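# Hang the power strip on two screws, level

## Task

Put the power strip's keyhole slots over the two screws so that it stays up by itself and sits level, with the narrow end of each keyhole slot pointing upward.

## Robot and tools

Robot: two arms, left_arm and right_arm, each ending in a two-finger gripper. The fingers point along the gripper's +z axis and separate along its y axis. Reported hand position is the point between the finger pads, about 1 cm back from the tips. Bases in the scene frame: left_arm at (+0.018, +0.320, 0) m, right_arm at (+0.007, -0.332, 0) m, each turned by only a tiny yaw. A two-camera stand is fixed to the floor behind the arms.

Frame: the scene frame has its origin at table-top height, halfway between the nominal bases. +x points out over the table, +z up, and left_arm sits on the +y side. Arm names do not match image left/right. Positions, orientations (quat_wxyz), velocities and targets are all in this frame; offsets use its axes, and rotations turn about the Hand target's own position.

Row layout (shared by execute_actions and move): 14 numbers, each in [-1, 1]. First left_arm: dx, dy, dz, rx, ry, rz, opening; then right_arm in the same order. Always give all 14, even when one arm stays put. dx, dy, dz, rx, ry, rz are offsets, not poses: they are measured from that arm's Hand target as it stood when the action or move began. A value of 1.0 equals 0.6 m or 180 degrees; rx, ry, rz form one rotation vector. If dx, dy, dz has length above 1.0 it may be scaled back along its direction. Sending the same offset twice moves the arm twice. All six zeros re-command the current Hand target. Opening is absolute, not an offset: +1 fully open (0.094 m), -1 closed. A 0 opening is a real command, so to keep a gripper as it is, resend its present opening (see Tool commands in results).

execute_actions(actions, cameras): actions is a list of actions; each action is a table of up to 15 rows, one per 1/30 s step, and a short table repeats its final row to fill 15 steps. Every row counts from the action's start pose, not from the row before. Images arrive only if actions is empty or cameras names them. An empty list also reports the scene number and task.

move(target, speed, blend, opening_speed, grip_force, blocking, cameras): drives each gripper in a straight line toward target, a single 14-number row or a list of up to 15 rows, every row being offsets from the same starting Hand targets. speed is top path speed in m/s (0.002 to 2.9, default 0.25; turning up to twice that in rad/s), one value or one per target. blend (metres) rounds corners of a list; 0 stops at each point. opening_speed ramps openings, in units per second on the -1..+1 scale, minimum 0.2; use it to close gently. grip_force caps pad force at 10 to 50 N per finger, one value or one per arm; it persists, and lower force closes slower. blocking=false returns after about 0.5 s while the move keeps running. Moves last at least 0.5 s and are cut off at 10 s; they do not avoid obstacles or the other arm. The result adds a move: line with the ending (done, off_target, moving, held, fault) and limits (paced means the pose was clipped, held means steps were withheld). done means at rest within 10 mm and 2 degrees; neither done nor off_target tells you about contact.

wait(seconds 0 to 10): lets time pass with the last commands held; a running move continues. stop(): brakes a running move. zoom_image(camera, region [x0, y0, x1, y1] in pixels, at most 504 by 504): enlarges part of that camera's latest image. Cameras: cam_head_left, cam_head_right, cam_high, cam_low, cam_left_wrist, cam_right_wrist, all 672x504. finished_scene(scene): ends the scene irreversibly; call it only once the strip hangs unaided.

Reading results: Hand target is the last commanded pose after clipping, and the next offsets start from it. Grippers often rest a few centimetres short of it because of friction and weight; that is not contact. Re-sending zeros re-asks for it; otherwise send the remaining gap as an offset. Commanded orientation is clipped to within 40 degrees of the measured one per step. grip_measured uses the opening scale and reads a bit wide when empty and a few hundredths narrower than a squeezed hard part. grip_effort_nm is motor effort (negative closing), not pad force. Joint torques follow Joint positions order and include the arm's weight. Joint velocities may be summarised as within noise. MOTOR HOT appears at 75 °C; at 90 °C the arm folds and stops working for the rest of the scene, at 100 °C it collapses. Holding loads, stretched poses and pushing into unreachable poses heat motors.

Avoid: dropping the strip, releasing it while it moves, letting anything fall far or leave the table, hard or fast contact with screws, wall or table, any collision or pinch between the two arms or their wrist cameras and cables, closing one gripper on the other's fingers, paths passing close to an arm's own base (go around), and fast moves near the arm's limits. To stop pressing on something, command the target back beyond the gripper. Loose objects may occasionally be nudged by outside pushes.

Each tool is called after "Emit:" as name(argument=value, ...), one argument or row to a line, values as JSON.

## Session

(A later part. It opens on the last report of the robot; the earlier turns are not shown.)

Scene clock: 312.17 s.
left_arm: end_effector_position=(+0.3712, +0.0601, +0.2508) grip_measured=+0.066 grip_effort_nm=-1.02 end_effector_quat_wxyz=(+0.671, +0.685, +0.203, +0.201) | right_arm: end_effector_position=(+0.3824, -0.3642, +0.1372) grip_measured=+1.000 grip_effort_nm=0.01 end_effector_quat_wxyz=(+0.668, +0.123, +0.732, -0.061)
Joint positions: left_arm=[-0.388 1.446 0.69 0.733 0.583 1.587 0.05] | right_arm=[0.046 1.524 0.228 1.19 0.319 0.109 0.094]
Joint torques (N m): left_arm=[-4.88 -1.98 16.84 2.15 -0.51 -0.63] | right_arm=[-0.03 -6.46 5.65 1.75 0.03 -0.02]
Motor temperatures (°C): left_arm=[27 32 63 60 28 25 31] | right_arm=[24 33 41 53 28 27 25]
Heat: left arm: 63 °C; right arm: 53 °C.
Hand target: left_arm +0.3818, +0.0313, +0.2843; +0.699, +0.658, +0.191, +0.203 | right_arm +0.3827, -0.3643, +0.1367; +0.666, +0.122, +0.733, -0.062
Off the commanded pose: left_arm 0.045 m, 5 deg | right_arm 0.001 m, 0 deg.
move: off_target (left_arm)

Emit:
move(
  target=[
    [-0.04,0.06,0.015,0,0,-0.01,-0.12,0,0,0,0,0,0,1],
    [-0.008,-0.004,0.015,0,0,-0.01,-0.12,0,0,0,0,0,0,1],
  ],
  speed=0.12,
  cameras=["cam_low","cam_head_left"],
)

Emit:
zoom_image(
  camera="cam_head_left",
  region=[160, 50, 330, 200],
)

Emit:
zoom_image(
  camera="cam_low",
  region=[280, 190, 420, 290],
)

Scene clock: 323.80 s.
left_arm: end_effector_position=(+0.3676, +0.0497, +0.2614) grip_measured=+0.066 grip_effort_nm=-1.02 end_effector_quat_wxyz=(+0.674, +0.687, +0.191, +0.191) | right_arm: end_effector_position=(+0.3824, -0.3642, +0.1372) grip_measured=+1.000 grip_effort_nm=0.01 end_effector_quat_wxyz=(+0.668, +0.123, +0.732, -0.061)
Joint positions: left_arm=[-0.41 1.441 0.731 0.688 0.593 1.588 0.05] | right_arm=[0.046 1.524 0.228 1.19 0.319 0.109 0.094]
Joint torques (N m): left_arm=[-3.15 -2.3 15.76 2.1 -0.29 -0.66] | right_arm=[-0.05 -6.43 5.71 1.76 0.03 -0.01]
Motor temperatures (°C): left_arm=[27 32 65 61 28 25 31] | right_arm=[24 33 41 53 28 27 25]
Heat: left arm: 65 °C; right arm: 53 °C.
Hand target: left_arm +0.3769, +0.0289, +0.2932; +0.702, +0.661, +0.181, +0.192 | right_arm +0.3827, -0.3643, +0.1367; +0.666, +0.122, +0.733, -0.062
Off the commanded pose: left_arm 0.039 m, 5 deg | right_arm 0.001 m, 0 deg.
move: off_target (left_arm)
Images, in order (width x height): cam_head_left 672x504, cam_low 672x504.

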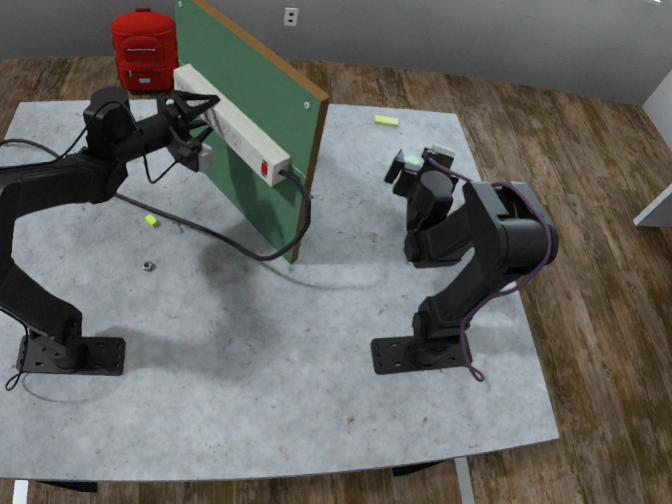

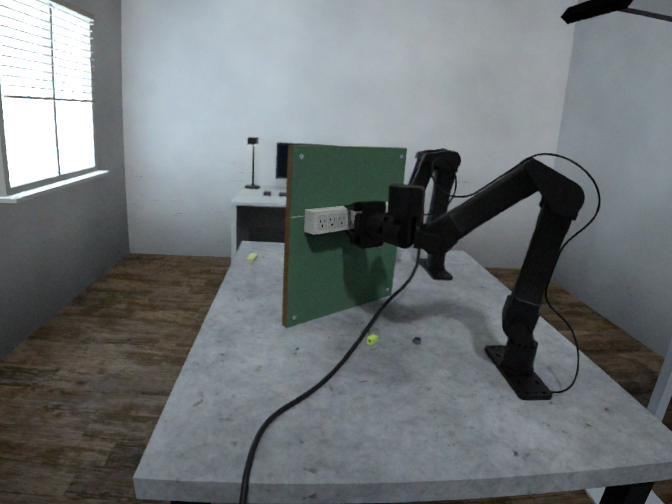

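Scaled by 2.965 from the camera's 672x504 image, which has a finer 960x720 frame.

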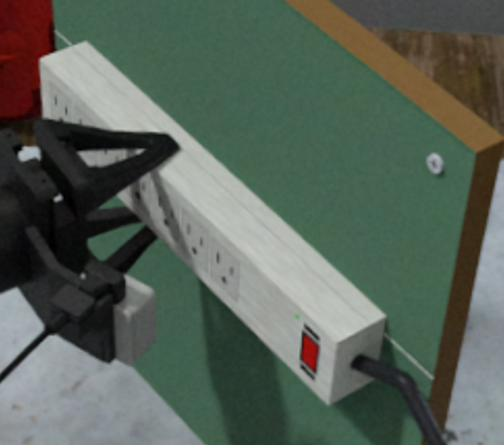

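Scaled by 3.600 from the camera's 672x504 image, which has a finer 960x720 frame.

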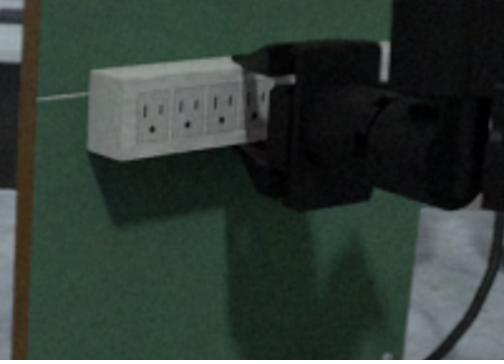

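Emit:
move(
  target=[
    [0.008,-0.013,0,0,0,0,-0.12,0,0,0,0,0,0,1],
  ],
  speed=0.1,
)

Emit:
move(
  target=[
    [0,0,-0.025,0,0,0,-0.12,0,0,0,0,0,0,1],
  ],
  speed=0.06,
)

Emit:
move(
  target=[
    [-0.008,0.013,-0.015,0,0,0,-0.12,0,0,0,0,0,0,1],
  ],
  speed=0.06,
)

Scene clock: 329.40 s.
left_arm: end_effector_position=(+0.3678, +0.0491, +0.2612) grip_measured=+0.066 grip_effort_nm=-1.02 end_effector_quat_wxyz=(+0.675, +0.687, +0.189, +0.191) | right_arm: end_effector_position=(+0.3824, -0.3642, +0.1372) grip_measured=+1.000 grip_effort_nm=0.01 end_effector_quat_wxyz=(+0.668, +0.123, +0.732, -0.061)
Joint positions: left_arm=[-0.41 1.446 0.731 0.696 0.596 1.588 0.05] | right_arm=[0.046 1.524 0.228 1.19 0.319 0.109 0.094]
Joint torques (N m): left_arm=[-3.88 -1.25 17.58 2.15 -0.47 -0.66] | right_arm=[-0.02 -6.41 5.68 1.76 0.03 -0.02]
Motor temperatures (°C): left_arm=[27 32 68 61 28 25 31] | right_arm=[24 33 41 53 28 27 25]
Heat: left arm: 68 °C; right arm: 53 °C.
Hand target: left_arm +0.3817, +0.0211, +0.2933; +0.702, +0.661, +0.181, +0.192 | right_arm +0.3827, -0.3643, +0.1367; +0.666, +0.122, +0.733, -0.062
Off the commanded pose: left_arm 0.045 m, 4 deg | right_arm 0.001 m, 0 deg.
move: off_target (left_arm)

Scene clock: 330.23 s.
left_arm: end_effector_position=(+0.3684, +0.0481, +0.2609) grip_measured=+0.066 grip_effort_nm=-1.02 end_effector_quat_wxyz=(+0.683, +0.684, +0.178, +0.186) | right_arm: end_effector_position=(+0.3824, -0.3642, +0.1372) grip_measured=+1.000 grip_effort_nm=0.01 end_effector_quat_wxyz=(+0.668, +0.123, +0.732, -0.061)
Joint positions: left_arm=[-0.4 1.469 0.731 0.739 0.631 1.581 0.05] | right_arm=[0.046 1.524 0.228 1.19 0.319 0.109 0.094]
Joint torques (N m): left_arm=[-5.11 -0.4 14.58 2.36 -0.88 -0.56] | right_arm=[-0.03 -6.45 5.67 1.75 0.04 -0.01]
Motor temperatures (°C): left_arm=[27 31 68 61 28 25 31] | right_arm=[24 33 41 53 28 27 25]
Heat: left arm: 68 °C; right arm: 53 °C.
Hand target: left_arm +0.3818, +0.0211, +0.2781; +0.702, +0.661, +0.181, +0.192 | right_arm +0.3827, -0.3643, +0.1367; +0.666, +0.122, +0.733, -0.062
Off the commanded pose: left_arm 0.035 m, 4 deg | right_arm 0.001 m, 0 deg.
move: off_target (left_arm)

Scene clock: 331.07 s.
left_arm: end_effector_position=(+0.3683, +0.0485, +0.2607) grip_measured=+0.066 grip_effort_nm=-1.02 end_effector_quat_wxyz=(+0.686, +0.681, +0.177, +0.187) | right_arm: end_effector_position=(+0.3824, -0.3642, +0.1372) grip_measured=+1.000 grip_effort_nm=0.01 end_effector_quat_wxyz=(+0.668, +0.123, +0.732, -0.061)
Joint positions: left_arm=[-0.399 1.474 0.722 0.765 0.631 1.575 0.05] | right_arm=[0.046 1.524 0.228 1.19 0.319 0.109 0.094]
Joint torques (N m): left_arm=[-4 -1.02 11.28 2.38 -0.75 -0.43] | right_arm=[-0.03 -6.46 5.7 1.75 0.04 -0.02]
Motor temperatures (°C): left_arm=[27 31 68 61 28 25 31] | right_arm=[24 33 41 53 28 27 25]
Heat: left arm: 68 °C; right arm: 53 °C.
Hand target: left_arm +0.3770, +0.0289, +0.2693; +0.702, +0.661, +0.181, +0.193 | right_arm +0.3827, -0.3643, +0.1367; +0.666, +0.122, +0.733, -0.062
Off the commanded pose: left_arm 0.023 m, 3 deg | right_arm 0.001 m, 0 deg.
move: off_target (left_arm)

Emit:
wait(
  seconds=0.1,
  cameras=["cam_low","cam_head_left"],
)

Emit:
zoom_image(
  camera="cam_head_left",
  region=[160, 50, 330, 200],
)

Emit:
zoom_image(
  camera="cam_low",
  region=[280, 190, 420, 290],
)

Scene clock: 335.27 s.
left_arm: end_effector_position=(+0.3682, +0.0485, +0.2605) grip_measured=+0.066 grip_effort_nm=-1.02 end_effector_quat_wxyz=(+0.686, +0.681, +0.177, +0.187) | right_arm: end_effector_position=(+0.3824, -0.3642, +0.1372) grip_measured=+1.000 grip_effort_nm=0.01 end_effector_quat_wxyz=(+0.668, +0.123, +0.732, -0.061)
Joint positions: left_arm=[-0.399 1.474 0.722 0.765 0.631 1.575 0.05] | right_arm=[0.046 1.524 0.228 1.19 0.319 0.109 0.094]
Joint torques (N m): left_arm=[-4.05 -0.94 11.34 2.41 -0.73 -0.42] | right_arm=[-0.05 -6.43 5.68 1.76 0.03 -0.01]
Motor temperatures (°C): left_arm=[27 31 66 61 28 25 31] | right_arm=[24 33 41 53 28 27 25]
Heat: left arm: 66 °C; right arm: 53 °C.
Hand target: left_arm +0.3770, +0.0290, +0.2691; +0.702, +0.661, +0.181, +0.192 | right_arm +0.3827, -0.3643, +0.1367; +0.666, +0.122, +0.733, -0.062
Tool commands: left_gripper/opening=-0.12 right_gripper/opening=+1.0
Off the commanded pose: left_arm 0.023 m, 3 deg | right_arm 0.001 m, 0 deg.
wait: 0.10 s; at rest from the start
Images, in order (width x height): cam_head_left 672x504, cam_low 672x504.

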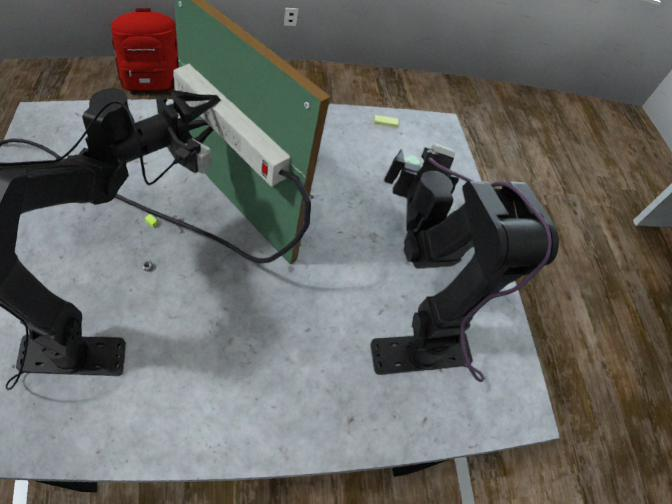

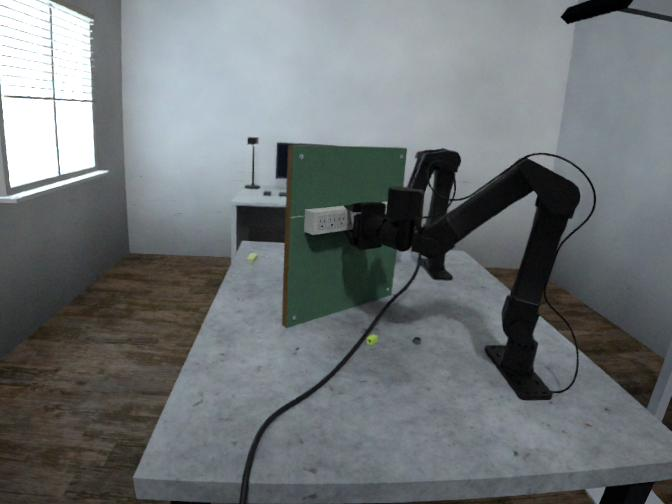

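Scaled by 2.965 from the camera's 672x504 image, which has a finer 960x720 frame.

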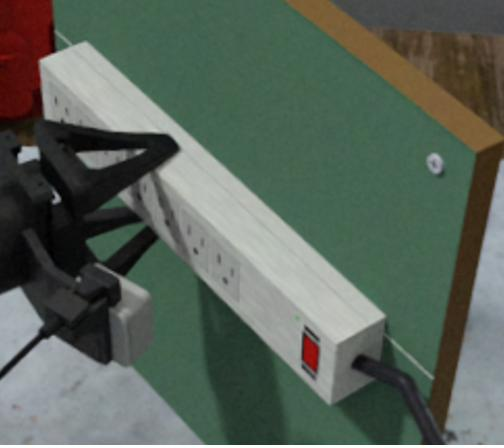

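Scaled by 3.600 from the camera's 672x504 image, which has a finer 960x720 frame.

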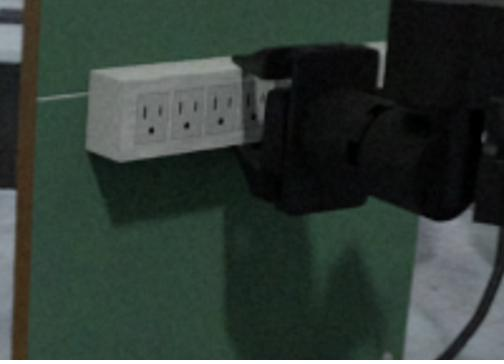

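Emit:
move(
  target=[
    [0.016,-0.025,0.03,0,0,0,-0.12,0,0,0,0,0,0,1],
    [0.016,-0.025,0.0,0,0,0,-0.12,0,0,0,0,0,0,1],
  ],
  speed=0.08,
)

Emit:
move(
  target=[
    [0.013,0.008,0.02,0,0,0,-0.12,0,0,0,0,0,0,1],
    [-0.013,-0.008,0.02,0,0,0,-0.12,0,0,0,0,0,0,1],
    [0,0,0.0,0,0,0,-0.12,0,0,0,0,0,0,1],
  ],
  speed=0.08,
)

Emit:
move(
  target=[
    [-0.011,0.018,-0.015,0,0,0,-0.12,0,0,0,0,0,0,1],
  ],
  speed=0.06,
)

Scene clock: 344.33 s.
left_arm: end_effector_position=(+0.3693, +0.0472, +0.2587) grip_measured=+0.066 grip_effort_nm=-1.02 end_effector_quat_wxyz=(+0.688, +0.680, +0.173, +0.183) | right_arm: end_effector_position=(+0.3824, -0.3642, +0.1372) grip_measured=+1.000 grip_effort_nm=0.01 end_effector_quat_wxyz=(+0.668, +0.123, +0.732, -0.061)
Joint positions: left_arm=[-0.396 1.492 0.724 0.786 0.645 1.571 0.05] | right_arm=[0.046 1.524 0.228 1.19 0.319 0.109 0.094]
Joint torques (N m): left_arm=[-6.45 0.7 15.15 2.2 -1.22 -0.38] | right_arm=[-0.02 -6.45 5.71 1.76 0.03 -0.03]
Motor temperatures (°C): left_arm=[27 31 64 60 28 25 31] | right_arm=[24 33 41 53 28 27 25]
Heat: left arm: 64 °C; right arm: 53 °C.
Hand target: left_arm +0.3866, +0.0139, +0.2693; +0.702, +0.661, +0.181, +0.192 | right_arm +0.3827, -0.3643, +0.1367; +0.666, +0.122, +0.733, -0.062
Off the commanded pose: left_arm 0.039 m, 3 deg | right_arm 0.001 m, 0 deg.
move: off_target (left_arm)

Scene clock: 346.07 s.
left_arm: end_effector_position=(+0.3694, +0.0472, +0.2587) grip_measured=+0.066 grip_effort_nm=-1.02 end_effector_quat_wxyz=(+0.688, +0.680, +0.173, +0.183) | right_arm: end_effector_position=(+0.3824, -0.3642, +0.1372) grip_measured=+1.000 grip_effort_nm=0.01 end_effector_quat_wxyz=(+0.668, +0.123, +0.732, -0.061)
Joint positions: left_arm=[-0.396 1.493 0.724 0.787 0.646 1.571 0.05] | right_arm=[0.046 1.524 0.228 1.19 0.319 0.109 0.094]
Joint torques (N m): left_arm=[-6.34 0.94 15.15 2.24 -1.18 -0.41] | right_arm=[-0.02 -6.42 5.65 1.75 0.03 -0.02]
Motor temperatures (°C): left_arm=[27 31 65 60 28 25 31] | right_arm=[24 33 41 53 28 27 25]
Heat: left arm: 65 °C; right arm: 53 °C.
Hand target: left_arm +0.3866, +0.0139, +0.2693; +0.702, +0.661, +0.181, +0.193 | right_arm +0.3827, -0.3643, +0.1367; +0.666, +0.122, +0.733, -0.062
Off the commanded pose: left_arm 0.039 m, 3 deg | right_arm 0.001 m, 0 deg.
move: off_target (left_arm)

Scene clock: 347.07 s.
left_arm: end_effector_position=(+0.3682, +0.0482, +0.2598) grip_measured=+0.066 grip_effort_nm=-1.02 end_effector_quat_wxyz=(+0.696, +0.673, +0.169, +0.187) | right_arm: end_effector_position=(+0.3824, -0.3642, +0.1372) grip_measured=+1.000 grip_effort_nm=0.01 end_effector_quat_wxyz=(+0.668, +0.123, +0.732, -0.061)
Joint positions: left_arm=[-0.394 1.499 0.708 0.839 0.647 1.559 0.05] | right_arm=[0.046 1.524 0.228 1.19 0.319 0.109 0.094]
Joint torques (N m): left_arm=[-4.92 -0.38 11.48 2.16 -1.07 -0.18] | right_arm=[-0.05 -6.46 5.67 1.76 0.02 -0.01]
Motor temperatures (°C): left_arm=[28 31 65 60 28 25 31] | right_arm=[24 33 41 53 28 27 25]
Heat: left arm: 65 °C; right arm: 53 °C.
Hand target: left_arm +0.3799, +0.0247, +0.2602; +0.702, +0.661, +0.181, +0.192 | right_arm +0.3827, -0.3643, +0.1367; +0.666, +0.122, +0.733, -0.062
Off the commanded pose: left_arm 0.026 m, 2 deg | right_arm 0.001 m, 0 deg.
move: off_target (left_arm)

Emit:
move(
  target=[
    [-0.016,0.025,-0.04,0,0,0,-0.12,0,0,0,0,0,0,1],
  ],
  speed=0.05,
)

Emit:
move(
  target=[
    [-0.006,0.009,-0.025,0,0,0,-0.12,0,0,0,0,0,0,1],
  ],
  speed=0.05,
  cameras=["cam_head_left"],
)

Emit:
zoom_image(
  camera="cam_head_left",
  region=[160, 50, 330, 200],
)

Scene clock: 353.37 s.
left_arm: end_effector_position=(+0.3670, +0.0511, +0.2570) grip_measured=+0.066 grip_effort_nm=-1.02 end_effector_quat_wxyz=(+0.717, +0.648, +0.163, +0.200) | right_arm: end_effector_position=(+0.3824, -0.3642, +0.1372) grip_measured=+1.000 grip_effort_nm=0.01 end_effector_quat_wxyz=(+0.668, +0.123, +0.732, -0.061)
Joint positions: left_arm=[-0.394 1.549 0.651 1.032 0.634 1.517 0.05] | right_arm=[0.046 1.524 0.228 1.19 0.319 0.109 0.094]
Joint torques (N m): left_arm=[-2.51 -2.84 6.84 1.46 -0.61 0.14] | right_arm=[0.01 -6.46 5.68 1.75 0.03 -0.01]
Motor temperatures (°C): left_arm=[28 31 65 60 28 25 31] | right_arm=[24 33 41 53 28 27 25]
Heat: left arm: 65 °C; right arm: 53 °C.
Hand target: left_arm +0.3704, +0.0397, +0.2364; +0.702, +0.661, +0.181, +0.193 | right_arm +0.3827, -0.3643, +0.1367; +0.666, +0.122, +0.733, -0.062
Off the commanded pose: left_arm 0.024 m, 3 deg | right_arm 0.001 m, 0 deg.
move: off_target (left_arm)

Scene clock: 354.33 s.
left_arm: end_effector_position=(+0.3660, +0.0523, +0.2551) grip_measured=+0.066 grip_effort_nm=-1.02 end_effector_quat_wxyz=(+0.728, +0.633, +0.160, +0.208) | right_arm: end_effector_position=(+0.3824, -0.3642, +0.1372) grip_measured=+1.000 grip_effort_nm=0.01 end_effector_quat_wxyz=(+0.668, +0.123, +0.732, -0.061)
Joint positions: left_arm=[-0.397 1.584 0.623 1.141 0.619 1.496 0.05] | right_arm=[0.046 1.524 0.228 1.19 0.319 0.109 0.094]
Joint torques (N m): left_arm=[-1.37 -3.36 4.52 1.13 -0.27 0.46] | right_arm=[-0.02 -6.42 5.68 1.75 0.03 -0.02]
Motor temperatures (°C): left_arm=[28 31 64 59 28 25 31] | right_arm=[24 33 41 53 28 27 25]
Heat: left arm: 64 °C; right arm: 53 °C.
Hand target: left_arm +0.3668, +0.0452, +0.2213; +0.702, +0.661, +0.181, +0.193 | right_arm +0.3827, -0.3643, +0.1367; +0.666, +0.122, +0.733, -0.062
Off the commanded pose: left_arm 0.035 m, 5 deg | right_arm 0.001 m, 0 deg.
move: off_target (left_arm)
Images, in order (width x height): cam_head_left 672x504.

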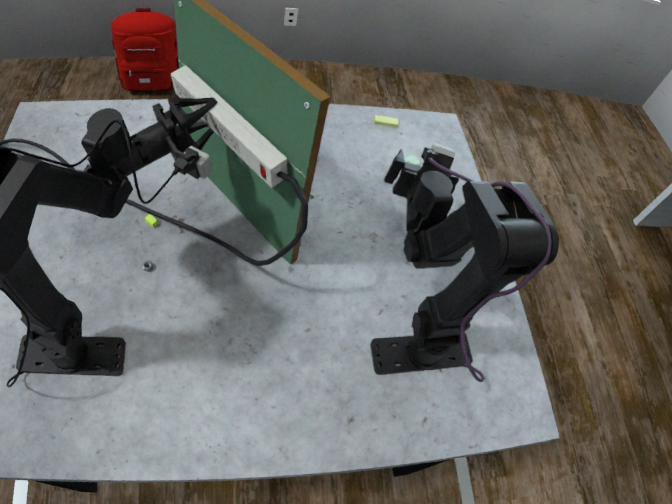

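Scaled by 2.965 from the camera's 672x504 image, which has a finer 960x720 frame.

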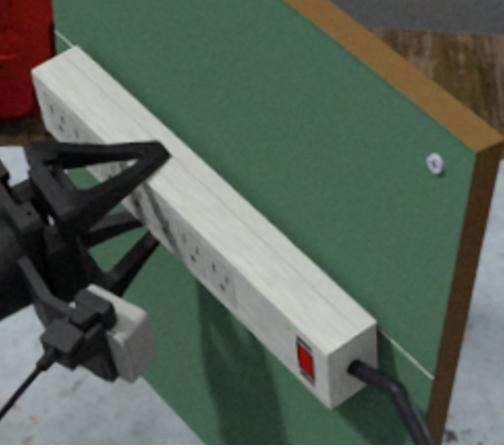

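Emit:
move(
  target=[
    [-0.04,0.065,0.04,0.006,-0.0095,0,-0.12,0,0,0,0,0,0,1],
    [-0.02,0.035,0.113,0.006,-0.0095,0,-0.12,0,0,0,0,0,0,1],
    [0.0168,-0.0272,0.113,0.006,-0.0095,0,-0.12,0,0,0,0,0,0,1],
  ],
  speed=0.1,
  cameras=["cam_head_left"],
)

Emit:
zoom_image(
  camera="cam_head_left",
  region=[160, 50, 330, 200],
)

Scene clock: 369.37 s.
left_arm: end_effector_position=(+0.3617, +0.0517, +0.2581) grip_measured=+0.066 grip_effort_nm=-1.02 end_effector_quat_wxyz=(+0.675, +0.690, +0.177, +0.193) | right_arm: end_effector_position=(+0.3824, -0.3642, +0.1372) grip_measured=+1.000 grip_effort_nm=0.01 end_effector_quat_wxyz=(+0.668, +0.123, +0.732, -0.061)
Joint positions: left_arm=[-0.402 1.432 0.705 0.708 0.619 1.61 0.05] | right_arm=[0.046 1.524 0.228 1.19 0.319 0.109 0.094]
Joint torques (N m): left_arm=[-3.52 -1.44 16.72 2.14 -0.59 -0.5] | right_arm=[-0.06 -6.45 5.7 1.75 0.04 -0.02]
Motor temperatures (°C): left_arm=[27 31 60 56 28 25 32] | right_arm=[24 33 41 53 28 27 25]
Heat: left arm: 60 °C; right arm: 53 °C.
Hand target: left_arm +0.3768, +0.0287, +0.2891; +0.698, +0.665, +0.169, +0.204 | right_arm +0.3827, -0.3643, +0.1367; +0.666, +0.122, +0.733, -0.062
Off the commanded pose: left_arm 0.041 m, 4 deg | right_arm 0.001 m, 0 deg.
move: off_target (left_arm)
Images, in order (width x height): cam_head_left 672x504.

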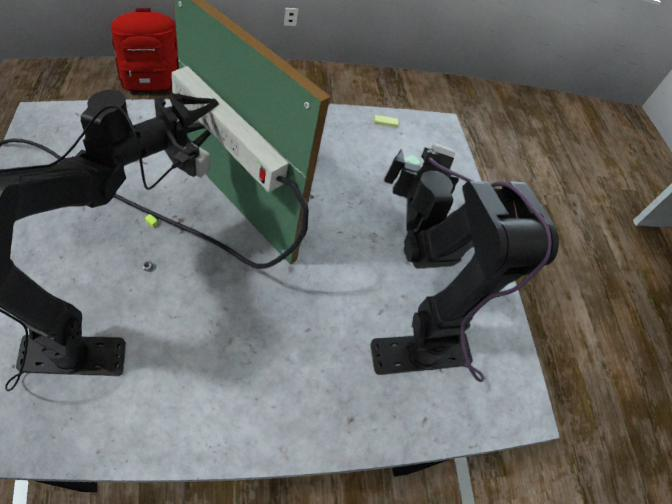

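Scaled by 2.965 from the camera's 672x504 image, which has a finer 960x720 frame.

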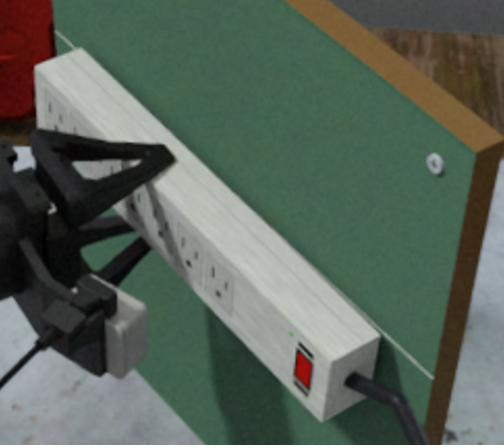

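Emit:
move(
  target=[
    [-0.034,0.058,0.01,0,0,0,-0.12,0,0,0,0,0,0,1],
    [0.0063,0.004,0.003,0,0,0,-0.12,0,0,0,0,0,0,1],
  ],
  speed=0.12,
)

Emit:
move(
  target=[
    [-0.034,0.058,0.01,0,0,0,-0.12,0,0,0,0,0,0,1],
    [0.0,0.0,0.006,0,0,0,-0.12,0,0,0,0,0,0,1],
  ],
  speed=0.12,
)

Emit:
move(
  target=[
    [-0.034,0.058,0.01,0,0,0,-0.12,0,0,0,0,0,0,1],
    [0.005,0.003,0.00,0,0,0,-0.12,0,0,0,0,0,0,1],
  ],
  speed=0.12,
)

Scene clock: 375.53 s.
left_arm: end_effector_position=(+0.3672, +0.0516, +0.2605) grip_measured=+0.066 grip_effort_nm=-1.02 end_effector_quat_wxyz=(+0.674, +0.691, +0.177, +0.193) | right_arm: end_effector_position=(+0.3824, -0.3642, +0.1372) grip_measured=+1.000 grip_effort_nm=0.01 end_effector_quat_wxyz=(+0.668, +0.123, +0.732, -0.061)
Joint positions: left_arm=[-0.395 1.445 0.731 0.693 0.625 1.611 0.05] | right_arm=[0.046 1.524 0.228 1.19 0.319 0.109 0.094]
Joint torques (N m): left_arm=[-3.04 -1.99 15.95 2.22 -0.48 -0.52] | right_arm=[-0.06 -6.46 5.65 1.75 0.02 -0.02]
Motor temperatures (°C): left_arm=[27 31 61 58 28 25 32] | right_arm=[24 33 41 53 28 27 25]
Heat: left arm: 61 °C; right arm: 53 °C.
Hand target: left_arm +0.3807, +0.0312, +0.2908; +0.698, +0.665, +0.169, +0.204 | right_arm +0.3827, -0.3643, +0.1367; +0.666, +0.122, +0.733, -0.062
Off the commanded pose: left_arm 0.039 m, 4 deg | right_arm 0.001 m, 0 deg.
move: off_target (left_arm)

Scene clock: 377.00 s.
left_arm: end_effector_position=(+0.3684, +0.0565, +0.2672) grip_measured=+0.066 grip_effort_nm=-1.02 end_effector_quat_wxyz=(+0.674, +0.688, +0.179, +0.201) | right_arm: end_effector_position=(+0.3824, -0.3642, +0.1372) grip_measured=+1.000 grip_effort_nm=0.01 end_effector_quat_wxyz=(+0.668, +0.123, +0.732, -0.061)
Joint positions: left_arm=[-0.384 1.426 0.736 0.677 0.624 1.614 0.05] | right_arm=[0.046 1.524 0.228 1.19 0.319 0.109 0.094]
Joint torques (N m): left_arm=[-4.11 -1.03 16.16 2.22 -0.47 -0.57] | right_arm=[-0.03 -6.41 5.64 1.75 0.02 -0.01]
Motor temperatures (°C): left_arm=[27 31 61 58 28 25 32] | right_arm=[24 33 41 53 28 27 25]
Heat: left arm: 61 °C; right arm: 53 °C.
Hand target: left_arm +0.3807, +0.0312, +0.2944; +0.698, +0.665, +0.169, +0.204 | right_arm +0.3827, -0.3643, +0.1367; +0.666, +0.122, +0.733, -0.062
Off the commanded pose: left_arm 0.039 m, 4 deg | right_arm 0.001 m, 0 deg.
move: off_target (left_arm)

Scene clock: 378.43 s.
left_arm: end_effector_position=(+0.3697, +0.0573, +0.2690) grip_measured=+0.066 grip_effort_nm=-1.02 end_effector_quat_wxyz=(+0.674, +0.688, +0.177, +0.201) | right_arm: end_effector_position=(+0.3824, -0.3642, +0.1372) grip_measured=+1.000 grip_effort_nm=0.01 end_effector_quat_wxyz=(+0.668, +0.123, +0.732, -0.061)
Joint positions: left_arm=[-0.379 1.428 0.744 0.672 0.631 1.616 0.05] | right_arm=[0.046 1.524 0.228 1.19 0.319 0.109 0.094]
Joint torques (N m): left_arm=[-3.56 -0.46 16.05 2.24 -0.45 -0.53] | right_arm=[-0.06 -6.45 5.68 1.75 0.03 -0.02]
Motor temperatures (°C): left_arm=[27 31 62 58 28 25 32] | right_arm=[24 33 41 53 28 27 25]
Heat: left arm: 62 °C; right arm: 53 °C.
Hand target: left_arm +0.3837, +0.0330, +0.2945; +0.698, +0.665, +0.169, +0.204 | right_arm +0.3827, -0.3643, +0.1367; +0.666, +0.122, +0.733, -0.062
Off the commanded pose: left_arm 0.038 m, 4 deg | right_arm 0.001 m, 0 deg.
move: off_target (left_arm)

Emit:
move(
  target=[
    [-0.034,0.058,-0.015,0,0,0,-0.12,0,0,0,0,0,0,1],
    [-0.005,-0.003,-0.006,0,0,0,-0.12,0,0,0,0,0,0,1],
    [0.007,-0.022,-0.006,0,0,0,-0.12,0,0,0,0,0,0,1],
  ],
  speed=0.1,
)

Emit:
move(
  target=[
    [-0.005,0.008,-0.01,0,0,0,-0.12,0,0,0,0,0,0,1],
  ],
  speed=0.06,
  cameras=["cam_head_left","cam_low"],
)

Emit:
zoom_image(
  camera="cam_head_left",
  region=[160, 50, 330, 200],
)

Emit:
zoom_image(
  camera="cam_low",
  region=[280, 190, 420, 290],
)

Scene clock: 387.23 s.
left_arm: end_effector_position=(+0.3696, +0.0570, +0.2581) grip_measured=+0.066 grip_effort_nm=-1.02 end_effector_quat_wxyz=(+0.673, +0.690, +0.179, +0.199) | right_arm: end_effector_position=(+0.3824, -0.3642, +0.1372) grip_measured=+1.000 grip_effort_nm=0.01 end_effector_quat_wxyz=(+0.668, +0.123, +0.732, -0.061)
Joint positions: left_arm=[-0.38 1.447 0.719 0.708 0.629 1.617 0.05] | right_arm=[0.046 1.524 0.228 1.19 0.319 0.109 0.094]
Joint torques (N m): left_arm=[-5.91 -0.06 19 2.1 -0.78 -0.6] | right_arm=[-0.03 -6.43 5.71 1.75 0.03 -0.02]
Motor temperatures (°C): left_arm=[27 31 64 58 28 25 32] | right_arm=[24 33 41 53 28 27 25]
Heat: left arm: 64 °C; right arm: 53 °C.
Hand target: left_arm +0.3878, +0.0197, +0.2909; +0.698, +0.665, +0.169, +0.204 | right_arm +0.3827, -0.3643, +0.1367; +0.666, +0.122, +0.733, -0.062
Off the commanded pose: left_arm 0.053 m, 4 deg | right_arm 0.001 m, 0 deg.
move: off_target (left_arm)

Scene clock: 387.93 s.
left_arm: end_effector_position=(+0.3695, +0.0568, +0.2585) grip_measured=+0.066 grip_effort_nm=-1.02 end_effector_quat_wxyz=(+0.673, +0.690, +0.177, +0.199) | right_arm: end_effector_position=(+0.3824, -0.3642, +0.1372) grip_measured=+1.000 grip_effort_nm=0.01 end_effector_quat_wxyz=(+0.668, +0.123, +0.732, -0.061)
Joint positions: left_arm=[-0.38 1.448 0.719 0.712 0.631 1.617 0.05] | right_arm=[0.046 1.524 0.228 1.19 0.319 0.109 0.094]
Joint torques (N m): left_arm=[-5.09 0.16 16.9 2.31 -0.68 -0.57] | right_arm=[-0.06 -6.46 5.7 1.76 0.02 -0.02]
Motor temperatures (°C): left_arm=[27 31 64 59 28 25 32] | right_arm=[24 33 41 53 28 27 25]
Heat: left arm: 64 °C; right arm: 53 °C.
Hand target: left_arm +0.3848, +0.0245, +0.2849; +0.698, +0.665, +0.169, +0.204 | right_arm +0.3827, -0.3643, +0.1367; +0.666, +0.122, +0.733, -0.062
Off the commanded pose: left_arm 0.044 m, 4 deg | right_arm 0.001 m, 0 deg.
move: off_target (left_arm)
Images, in order (width x height): cam_head_left 672x504, cam_low 672x504.

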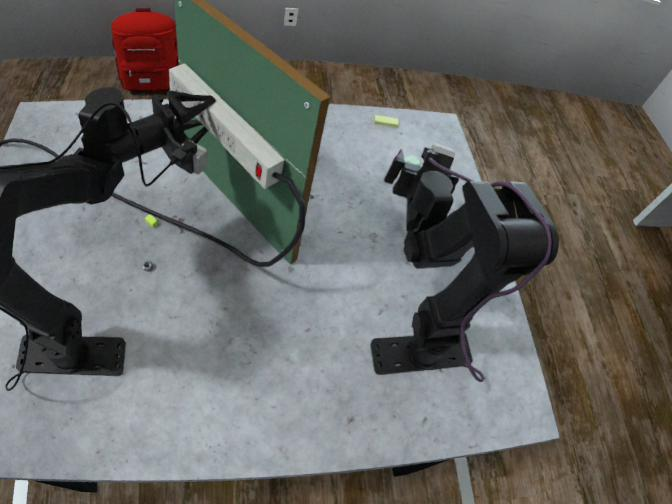

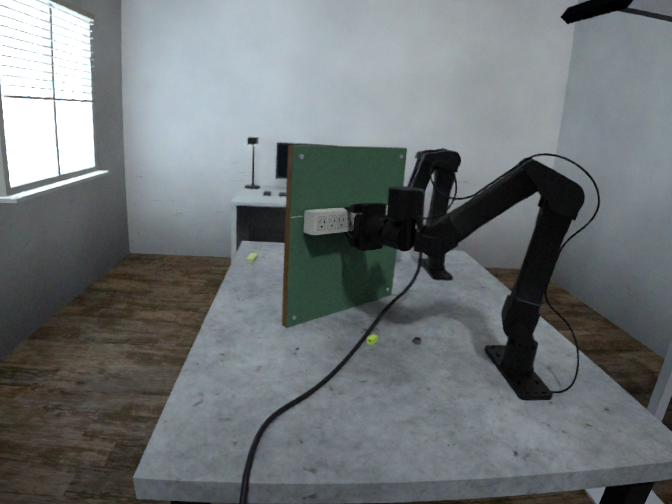

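Scaled by 2.965 from the camera's 672x504 image, which has a finer 960x720 frame.

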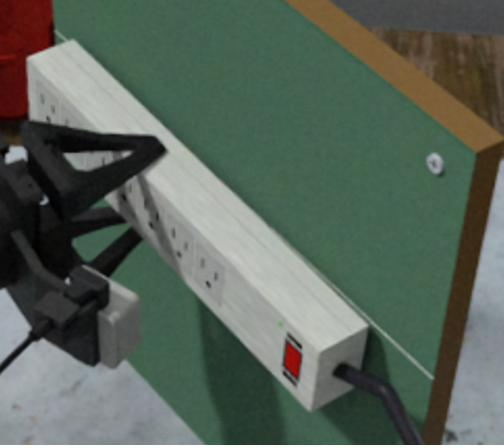

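Scaled by 3.600 from the camera's 672x504 image, which has a finer 960x720 frame.

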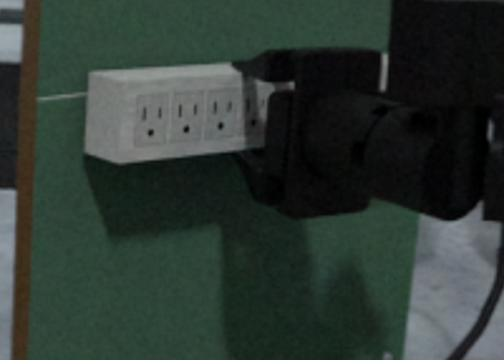

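Emit:
move(
  target=[
    [-0.044,0.056,0.008,0,0,0,-0.12,0,0,0,0,0,0,1],
    [-0.007,0.003,0.012,0,0,0,-0.12,0,0,0,0,0,0,1],
  ],
  speed=0.12,
)

Emit:
move(
  target=[
    [0.006,-0.01,0,0,0,0,-0.12,0,0,0,0,0,0,1],
  ],
  speed=0.06,
)

Scene clock: 394.33 s.
left_arm: end_effector_position=(+0.3674, +0.0557, +0.2618) grip_measured=+0.066 grip_effort_nm=-1.02 end_effector_quat_wxyz=(+0.673, +0.689, +0.179, +0.202) | right_arm: end_effector_position=(+0.3824, -0.3642, +0.1372) grip_measured=+1.000 grip_effort_nm=0.01 end_effector_quat_wxyz=(+0.668, +0.123, +0.732, -0.061)
Joint positions: left_arm=[-0.39 1.432 0.72 0.695 0.615 1.618 0.05] | right_arm=[0.046 1.524 0.228 1.19 0.319 0.109 0.094]
Joint torques (N m): left_arm=[-4.64 -0.87 17.25 2.14 -0.53 -0.57] | right_arm=[-0.06 -6.45 5.68 1.75 0.03 -0.02]
Motor temperatures (°C): left_arm=[27 31 69 60 28 25 32] | right_arm=[24 33 41 53 28 27 25]
Heat: left arm: 69 °C; right arm: 53 °C.
Hand target: left_arm +0.3806, +0.0264, +0.2920; +0.698, +0.665, +0.169, +0.204 | right_arm +0.3827, -0.3643, +0.1367; +0.666, +0.122, +0.733, -0.062
Off the commanded pose: left_arm 0.044 m, 4 deg | right_arm 0.001 m, 0 deg.
move: off_target (left_arm)

Scene clock: 395.03 s.
left_arm: end_effector_position=(+0.3675, +0.0553, +0.2616) grip_measured=+0.066 grip_effort_nm=-1.02 end_effector_quat_wxyz=(+0.673, +0.689, +0.178, +0.202) | right_arm: end_effector_position=(+0.3824, -0.3642, +0.1372) grip_measured=+1.000 grip_effort_nm=0.01 end_effector_quat_wxyz=(+0.668, +0.123, +0.732, -0.061)
Joint positions: left_arm=[-0.39 1.435 0.72 0.699 0.617 1.618 0.05] | right_arm=[0.046 1.524 0.228 1.19 0.319 0.109 0.094]
Joint torques (N m): left_arm=[-5.56 0.28 18.76 2.18 -0.7 -0.51] | right_arm=[-0.05 -6.43 5.68 1.74 0.03 -0.02]
Motor temperatures (°C): left_arm=[27 31 69 60 28 25 32] | right_arm=[24 33 41 53 28 27 25]
Heat: left arm: 69 °C; right arm: 53 °C.
Hand target: left_arm +0.3842, +0.0204, +0.2920; +0.698, +0.665, +0.169, +0.204 | right_arm +0.3827, -0.3643, +0.1367; +0.666, +0.122, +0.733, -0.062
Off the commanded pose: left_arm 0.049 m, 4 deg | right_arm 0.001 m, 0 deg.
move: off_target (left_arm)

Emit:
move(
  target=[
    [-0.044,0.056,0,0,0,0,-0.12,0,0,0,0,0,0,1],
    [-0.014,0.005,-0.002,0,0,0,-0.12,0,0,0,0,0,0,1],
  ],
  speed=0.12,
)

Emit:
move(
  target=[
    [-0.044,0.056,0,0,0,0,-0.12,0,0,0,0,0,0,1],
    [-0.003,-0.002,-0.001,0,0,0,-0.12,0,0,0,0,0,0,1],
  ],
  speed=0.12,
)

Emit:
move(
  target=[
    [-0.044,0.056,0,0,0,0,-0.12,0,0,0,0,0,0,1],
    [-0.003,-0.002,-0.003,0,0,0,-0.12,0,0,0,0,0,0,1],
  ],
  speed=0.12,
)

Scene clock: 400.20 s.
left_arm: end_effector_position=(+0.3674, +0.0556, +0.2621) grip_measured=+0.066 grip_effort_nm=-1.02 end_effector_quat_wxyz=(+0.671, +0.689, +0.182, +0.204) | right_arm: end_effector_position=(+0.3824, -0.3642, +0.1372) grip_measured=+1.000 grip_effort_nm=0.01 end_effector_quat_wxyz=(+0.668, +0.123, +0.732, -0.061)
Joint positions: left_arm=[-0.394 1.427 0.72 0.687 0.604 1.619 0.05] | right_arm=[0.046 1.524 0.228 1.19 0.319 0.109 0.094]
Joint torques (N m): left_arm=[-5.56 -1.01 16.06 2.24 -0.51 -0.6] | right_arm=[-0.03 -6.39 5.65 1.75 0.03 -0.01]
Motor temperatures (°C): left_arm=[28 31 71 60 28 25 32] | right_arm=[24 33 41 53 28 27 25]
Heat: left arm: 71 °C; right arm: 53 °C.
Hand target: left_arm +0.3758, +0.0233, +0.2907; +0.698, +0.665, +0.169, +0.204 | right_arm +0.3827, -0.3643, +0.1367; +0.666, +0.122, +0.733, -0.062
Off the commanded pose: left_arm 0.044 m, 4 deg | right_arm 0.001 m, 0 deg.
move: off_target (left_arm)

Scene clock: 401.63 s.
left_arm: end_effector_position=(+0.3589, +0.0491, +0.2629) grip_measured=+0.066 grip_effort_nm=-1.02 end_effector_quat_wxyz=(+0.674, +0.689, +0.175, +0.203) | right_arm: end_effector_position=(+0.3824, -0.3642, +0.1372) grip_measured=+1.000 grip_effort_nm=0.01 end_effector_quat_wxyz=(+0.668, +0.123, +0.732, -0.061)
Joint positions: left_arm=[-0.422 1.413 0.704 0.697 0.588 1.62 0.05] | right_arm=[0.046 1.524 0.228 1.19 0.319 0.109 0.094]
Joint torques (N m): left_arm=[-3.95 -0.03 17.36 2.18 -0.45 -0.58] | right_arm=[-0.05 -6.43 5.68 1.75 0.03 -0.03]
Motor temperatures (°C): left_arm=[28 31 71 60 28 25 32] | right_arm=[24 33 41 53 28 27 25]
Heat: left arm: 71 °C; right arm: 53 °C.
Hand target: left_arm +0.3740, +0.0222, +0.2903; +0.698, +0.665, +0.169, +0.204 | right_arm +0.3827, -0.3643, +0.1367; +0.666, +0.122, +0.733, -0.062
Off the commanded pose: left_arm 0.041 m, 4 deg | right_arm 0.001 m, 0 deg.
move: off_target (left_arm)

Scene clock: 403.07 s.
left_arm: end_effector_position=(+0.3575, +0.0480, +0.2623) grip_measured=+0.066 grip_effort_nm=-1.02 end_effector_quat_wxyz=(+0.674, +0.688, +0.175, +0.204) | right_arm: end_effector_position=(+0.3824, -0.3642, +0.1372) grip_measured=+1.000 grip_effort_nm=0.01 end_effector_quat_wxyz=(+0.668, +0.123, +0.732, -0.061)
Joint positions: left_arm=[-0.428 1.411 0.699 0.702 0.581 1.621 0.05] | right_arm=[0.046 1.524 0.228 1.19 0.319 0.109 0.094]
Joint torques (N m): left_arm=[-3.82 0.08 17.1 2.24 -0.49 -0.59] | right_arm=[-0.02 -6.45 5.67 1.75 0.03 -0.01]
Motor temperatures (°C): left_arm=[27 31 70 60 28 25 32] | right_arm=[24 33 41 53 28 27 25]
Heat: left arm: 70 °C; right arm: 53 °C.
Hand target: left_arm +0.3723, +0.0210, +0.2884; +0.698, +0.665, +0.169, +0.204 | right_arm +0.3827, -0.3643, +0.1367; +0.666, +0.122, +0.733, -0.062
Off the commanded pose: left_arm 0.040 m, 4 deg | right_arm 0.001 m, 0 deg.
move: off_target (left_arm)

Emit:
move(
  target=[
    [-0.02,0.075,0.014,0,0,0,-0.12,0,0,0,0,0,0,1],
    [0.014,0.017,0.004,0,0,0,-0.12,0,0,0,0,0,0,1],
  ],
  speed=0.1,
  cameras=["cam_head_left"],
)

Emit:
zoom_image(
  camera="cam_head_left",
  region=[160, 50, 330, 200],
)

Scene clock: 408.43 s.
left_arm: end_effector_position=(+0.3671, +0.0550, +0.2603) grip_measured=+0.066 grip_effort_nm=-1.02 end_effector_quat_wxyz=(+0.671, +0.692, +0.178, +0.198) | right_arm: end_effector_position=(+0.3824, -0.3642, +0.1372) grip_measured=+1.000 grip_effort_nm=0.01 end_effector_quat_wxyz=(+0.668, +0.123, +0.732, -0.061)
Joint positions: left_arm=[-0.389 1.434 0.725 0.683 0.623 1.622 0.05] | right_arm=[0.046 1.524 0.228 1.19 0.319 0.109 0.094]
Joint torques (N m): left_arm=[-3.58 -1.36 16.05 2.35 -0.48 -0.66] | right_arm=[-0.03 -6.42 5.68 1.76 0.03 -0.02]
Motor temperatures (°C): left_arm=[27 31 70 60 28 25 32] | right_arm=[24 33 41 53 28 27 25]
Heat: left arm: 70 °C; right arm: 53 °C.
Hand target: left_arm +0.3806, +0.0312, +0.2908; +0.698, +0.665, +0.169, +0.204 | right_arm +0.3827, -0.3643, +0.1367; +0.666, +0.122, +0.733, -0.062
Off the commanded pose: left_arm 0.041 m, 5 deg | right_arm 0.001 m, 0 deg.
move: off_target (left_arm)
Images, in order (width x height): cam_head_left 672x504.

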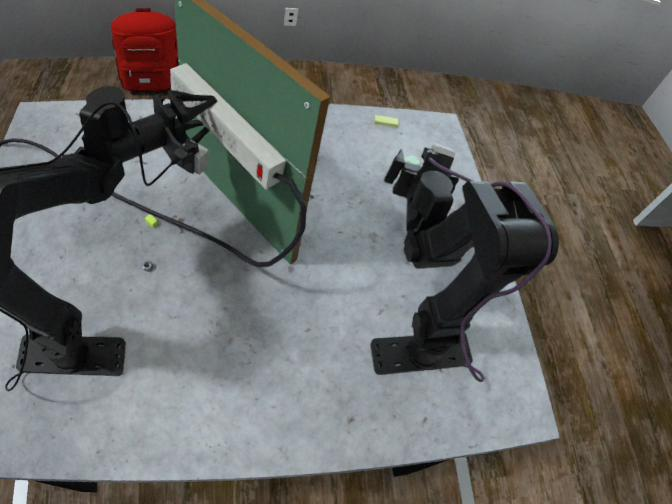

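Scaled by 2.965 from the camera's 672x504 image, which has a finer 960x720 frame.

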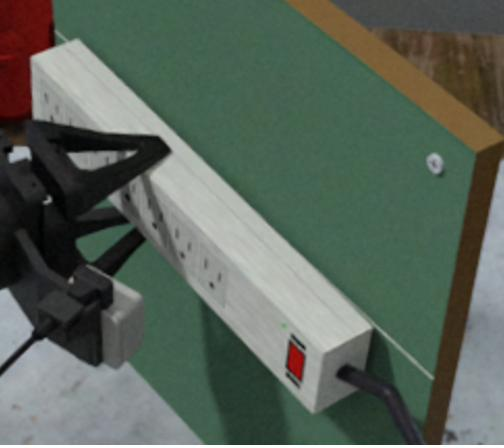

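Emit:
move(
  target=[
    [-0.044,0.056,0.008,0,0,0,-0.12,0,0,0,0,0,0,1],
    [-0.004,-0.002,0,0,0,0,-0.12,0,0,0,0,0,0,1],
  ],
  speed=0.12,
)

Emit:
move(
  target=[
    [-0.044,0.056,0,0,0,0,-0.12,0,0,0,0,0,0,1],
    [0,0,-0.006,0,0,0,-0.12,0,0,0,0,0,0,1],
  ],
  speed=0.12,
)

Emit:
move(
  target=[
    [-0.044,0.056,0,0,0,0,-0.12,0,0,0,0,0,0,1],
    [-0.003,-0.002,0,0,0,0,-0.12,0,0,0,0,0,0,1],
  ],
  speed=0.12,
)

Emit:
move(
  target=[
    [-0.044,0.056,0,0,0,0,-0.12,0,0,0,0,0,0,1],
    [0,0,0.006,0,0,0,-0.12,0,0,0,0,0,0,1],
  ],
  speed=0.12,
)

Scene clock: 416.83 s.
left_arm: end_effector_position=(+0.3652, +0.0526, +0.2654) grip_measured=+0.066 grip_effort_nm=-1.02 end_effector_quat_wxyz=(+0.675, +0.688, +0.173, +0.202) | right_arm: end_effector_position=(+0.3824, -0.3642, +0.1372) grip_measured=+1.000 grip_effort_nm=0.01 end_effector_quat_wxyz=(+0.668, +0.123, +0.732, -0.061)
Joint positions: left_arm=[-0.399 1.429 0.725 0.695 0.614 1.62 0.05] | right_arm=[0.046 1.524 0.228 1.19 0.319 0.109 0.094]
Joint torques (N m): left_arm=[-3.44 -0.94 15.88 2.2 -0.47 -0.61] | right_arm=[-0.06 -6.46 5.65 1.76 0.03 0]
Motor temperatures (°C): left_arm=[27 30 74 61 28 25 32] | right_arm=[24 33 41 53 28 27 25]
Heat: left arm: 74 °C; right arm: 53 °C.
Hand target: left_arm +0.3783, +0.0300, +0.2909; +0.698, +0.665, +0.169, +0.204 | right_arm +0.3827, -0.3643, +0.1367; +0.666, +0.122, +0.733, -0.062
Off the commanded pose: left_arm 0.036 m, 4 deg | right_arm 0.001 m, 0 deg.
move: off_target (left_arm)

Scene clock: 418.30 s.
left_arm: end_effector_position=(+0.3665, +0.0509, +0.2597) grip_measured=+0.066 grip_effort_nm=-1.02 end_effector_quat_wxyz=(+0.674, +0.689, +0.175, +0.199) | right_arm: end_effector_position=(+0.3824, -0.3642, +0.1372) grip_measured=+1.000 grip_effort_nm=0.01 end_effector_quat_wxyz=(+0.668, +0.123, +0.732, -0.061)
Joint positions: left_arm=[-0.401 1.447 0.72 0.713 0.614 1.617 0.05] | right_arm=[0.046 1.524 0.228 1.19 0.319 0.109 0.094]
Joint torques (N m): left_arm=[-3.37 -2.03 15.8 2.21 -0.38 -0.57] | right_arm=[-0.01 -6.48 5.67 1.75 0.03 -0.02]
Motor temperatures (°C): left_arm=[27 31 73 61 28 25 32] | right_arm=[24 33 41 53 28 27 25]
Heat: left arm: 73 °C; right arm: 53 °C.
Hand target: left_arm +0.3782, +0.0300, +0.2871; +0.698, +0.665, +0.169, +0.204 | right_arm +0.3827, -0.3643, +0.1367; +0.666, +0.122, +0.733, -0.062
Off the commanded pose: left_arm 0.037 m, 4 deg | right_arm 0.001 m, 0 deg.
move: off_target (left_arm)

Scene clock: 419.77 s.
left_arm: end_effector_position=(+0.3631, +0.0521, +0.2582) grip_measured=+0.066 grip_effort_nm=-1.02 end_effector_quat_wxyz=(+0.673, +0.689, +0.176, +0.202) | right_arm: end_effector_position=(+0.3824, -0.3642, +0.1372) grip_measured=+1.000 grip_effort_nm=0.01 end_effector_quat_wxyz=(+0.668, +0.123, +0.732, -0.061)
Joint positions: left_arm=[-0.406 1.433 0.702 0.718 0.603 1.62 0.05] | right_arm=[0.046 1.524 0.228 1.19 0.319 0.109 0.094]
Joint torques (N m): left_arm=[-3.43 -1.07 16.75 2.12 -0.4 -0.6] | right_arm=[-0.06 -6.42 5.64 1.75 0.02 -0.01]
Motor temperatures (°C): left_arm=[27 31 73 61 27 25 32] | right_arm=[24 33 41 53 28 27 25]
Heat: left arm: 73 °C; right arm: 53 °C.
Hand target: left_arm +0.3765, +0.0288, +0.2873; +0.698, +0.665, +0.169, +0.204 | right_arm +0.3827, -0.3643, +0.1367; +0.666, +0.122, +0.733, -0.062
Off the commanded pose: left_arm 0.039 m, 4 deg | right_arm 0.001 m, 0 deg.
move: off_target (left_arm)

Scene clock: 421.23 s.
left_arm: end_effector_position=(+0.3618, +0.0517, +0.2592) grip_measured=+0.066 grip_effort_nm=-1.02 end_effector_quat_wxyz=(+0.672, +0.690, +0.176, +0.202) | right_arm: end_effector_position=(+0.3824, -0.3642, +0.1372) grip_measured=+1.000 grip_effort_nm=0.01 end_effector_quat_wxyz=(+0.668, +0.123, +0.732, -0.061)
Joint positions: left_arm=[-0.409 1.425 0.704 0.703 0.601 1.623 0.05] | right_arm=[0.046 1.524 0.228 1.19 0.319 0.109 0.094]
Joint torques (N m): left_arm=[-3.15 -1.01 17.39 2.12 -0.35 -0.65] | right_arm=[-0.03 -6.45 5.65 1.75 0.04 -0.02]
Motor temperatures (°C): left_arm=[27 31 72 61 27 25 32] | right_arm=[24 33 41 53 28 27 25]
Heat: left arm: 72 °C; right arm: 53 °C.
Hand target: left_arm +0.3765, +0.0288, +0.2908; +0.698, +0.665, +0.169, +0.204 | right_arm +0.3827, -0.3643, +0.1367; +0.666, +0.122, +0.733, -0.062
Off the commanded pose: left_arm 0.042 m, 4 deg | right_arm 0.001 m, 0 deg.
move: off_target (left_arm)

Emit:
move(
  target=[
    [-0.044,0.056,0.0,0,0,0,-0.12,0,0,0,0,0,0,1],
    [0.003,0.002,-0.006,0,0,0,-0.12,0,0,0,0,0,0,1],
  ],
  speed=0.12,
)

Emit:
move(
  target=[
    [0,0,0,0.008,-0.0125,0,-0.12,0,0,0,0,0,0,1],
    [0,0,0,-0.004,0.006,0,-0.12,0,0,0,0,0,0,1],
  ],
  speed=0.1,
  cameras=["cam_head_left","cam_low"],
)

Emit:
zoom_image(
  camera="cam_head_left",
  region=[160, 50, 330, 200],
)

Emit:
zoom_image(
  camera="cam_low",
  region=[280, 190, 420, 290],
)

Scene clock: 429.77 s.
left_arm: end_effector_position=(+0.3635, +0.0522, +0.2582) grip_measured=+0.066 grip_effort_nm=-1.02 end_effector_quat_wxyz=(+0.673, +0.691, +0.174, +0.200) | right_arm: end_effector_position=(+0.3824, -0.3642, +0.1372) grip_measured=+1.000 grip_effort_nm=0.01 end_effector_quat_wxyz=(+0.668, +0.123, +0.732, -0.061)
Joint positions: left_arm=[-0.402 1.435 0.708 0.709 0.613 1.623 0.05] | right_arm=[0.046 1.524 0.228 1.19 0.319 0.109 0.094]
Joint torques (N m): left_arm=[-3.19 -1.14 16.46 2.21 -0.41 -0.6] | right_arm=[-0.03 -6.42 5.71 1.75 0.04 -0.02]
Motor temperatures (°C): left_arm=[27 30 73 61 27 25 32] | right_arm=[24 33 41 53 28 27 25]
Heat: left arm: 73 °C; right arm: 53 °C.
Hand target: left_arm +0.3782, +0.0300, +0.2871; +0.698, +0.665, +0.169, +0.204 | right_arm +0.3827, -0.3643, +0.1367; +0.666, +0.122, +0.733, -0.062
Off the commanded pose: left_arm 0.039 m, 4 deg | right_arm 0.001 m, 0 deg.
move: off_target (left_arm)

Scene clock: 431.07 s.
left_arm: end_effector_position=(+0.3634, +0.0521, +0.2583) grip_measured=+0.066 grip_effort_nm=-1.03 end_effector_quat_wxyz=(+0.673, +0.691, +0.174, +0.199) | right_arm: end_effector_position=(+0.3824, -0.3642, +0.1372) grip_measured=+1.000 grip_effort_nm=0.01 end_effector_quat_wxyz=(+0.668, +0.123, +0.732, -0.061)
Joint positions: left_arm=[-0.401 1.435 0.708 0.71 0.615 1.621 0.05] | right_arm=[0.046 1.524 0.228 1.19 0.319 0.109 0.094]
Joint torques (N m): left_arm=[-3.19 -1.03 16.49 2.19 -0.49 -0.89] | right_arm=[-0.05 -6.43 5.68 1.75 0.03 -0.02]
Motor temperatures (°C): left_arm=[27 30 74 61 27 25 32] | right_arm=[24 33 41 53 28 27 25]
Heat: left arm: 74 °C; right arm: 53 °C.
Hand target: left_arm +0.3782, +0.0299, +0.2872; +0.701, +0.662, +0.177, +0.197 | right_arm +0.3827, -0.3643, +0.1367; +0.666, +0.122, +0.733, -0.062
Off the commanded pose: left_arm 0.039 m, 5 deg | right_arm 0.001 m, 0 deg.
move: off_target (left_arm)
Images, in order (width x height): cam_head_left 672x504, cam_low 672x504.

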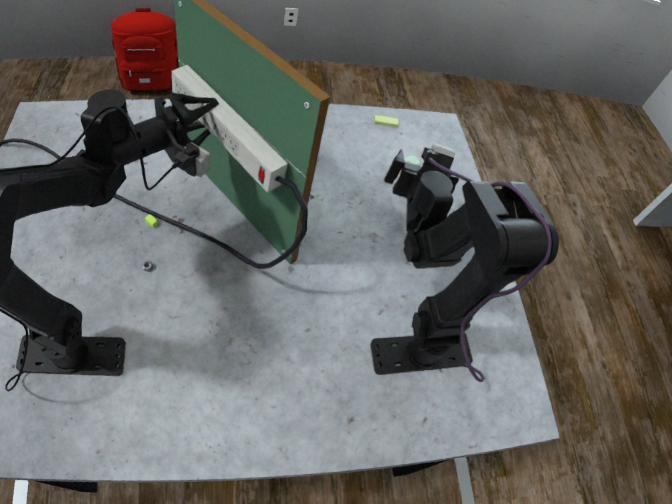

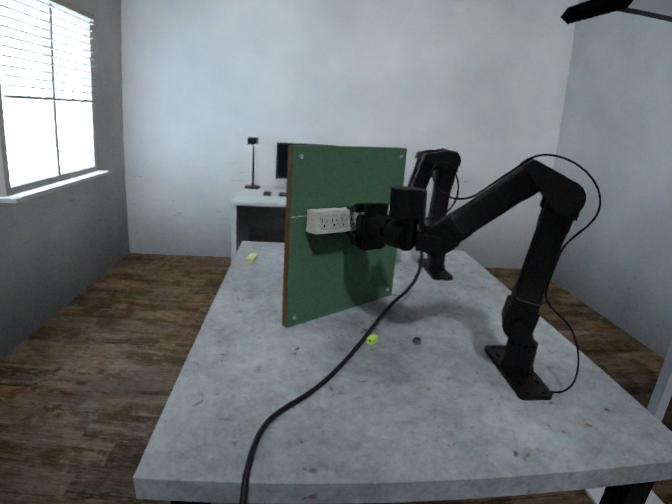

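Scaled by 2.965 from the camera's 672x504 image, which has a finer 960x720 frame.

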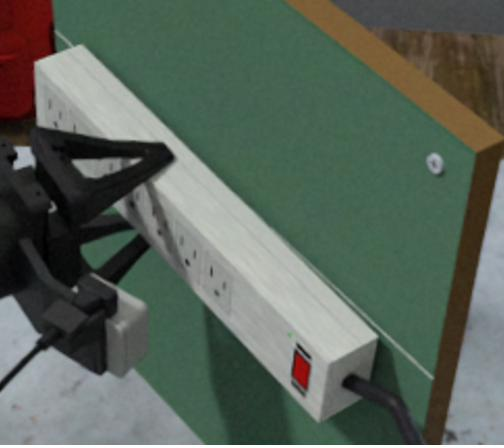

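Scaled by 3.600 from the camera's 672x504 image, which has a finer 960x720 frame.

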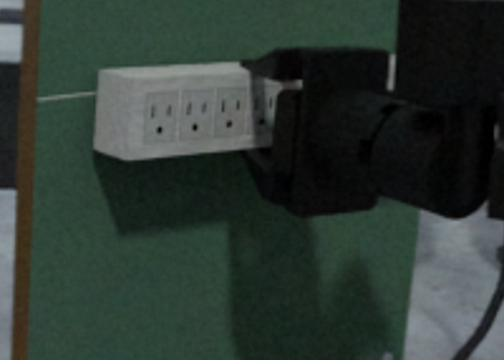

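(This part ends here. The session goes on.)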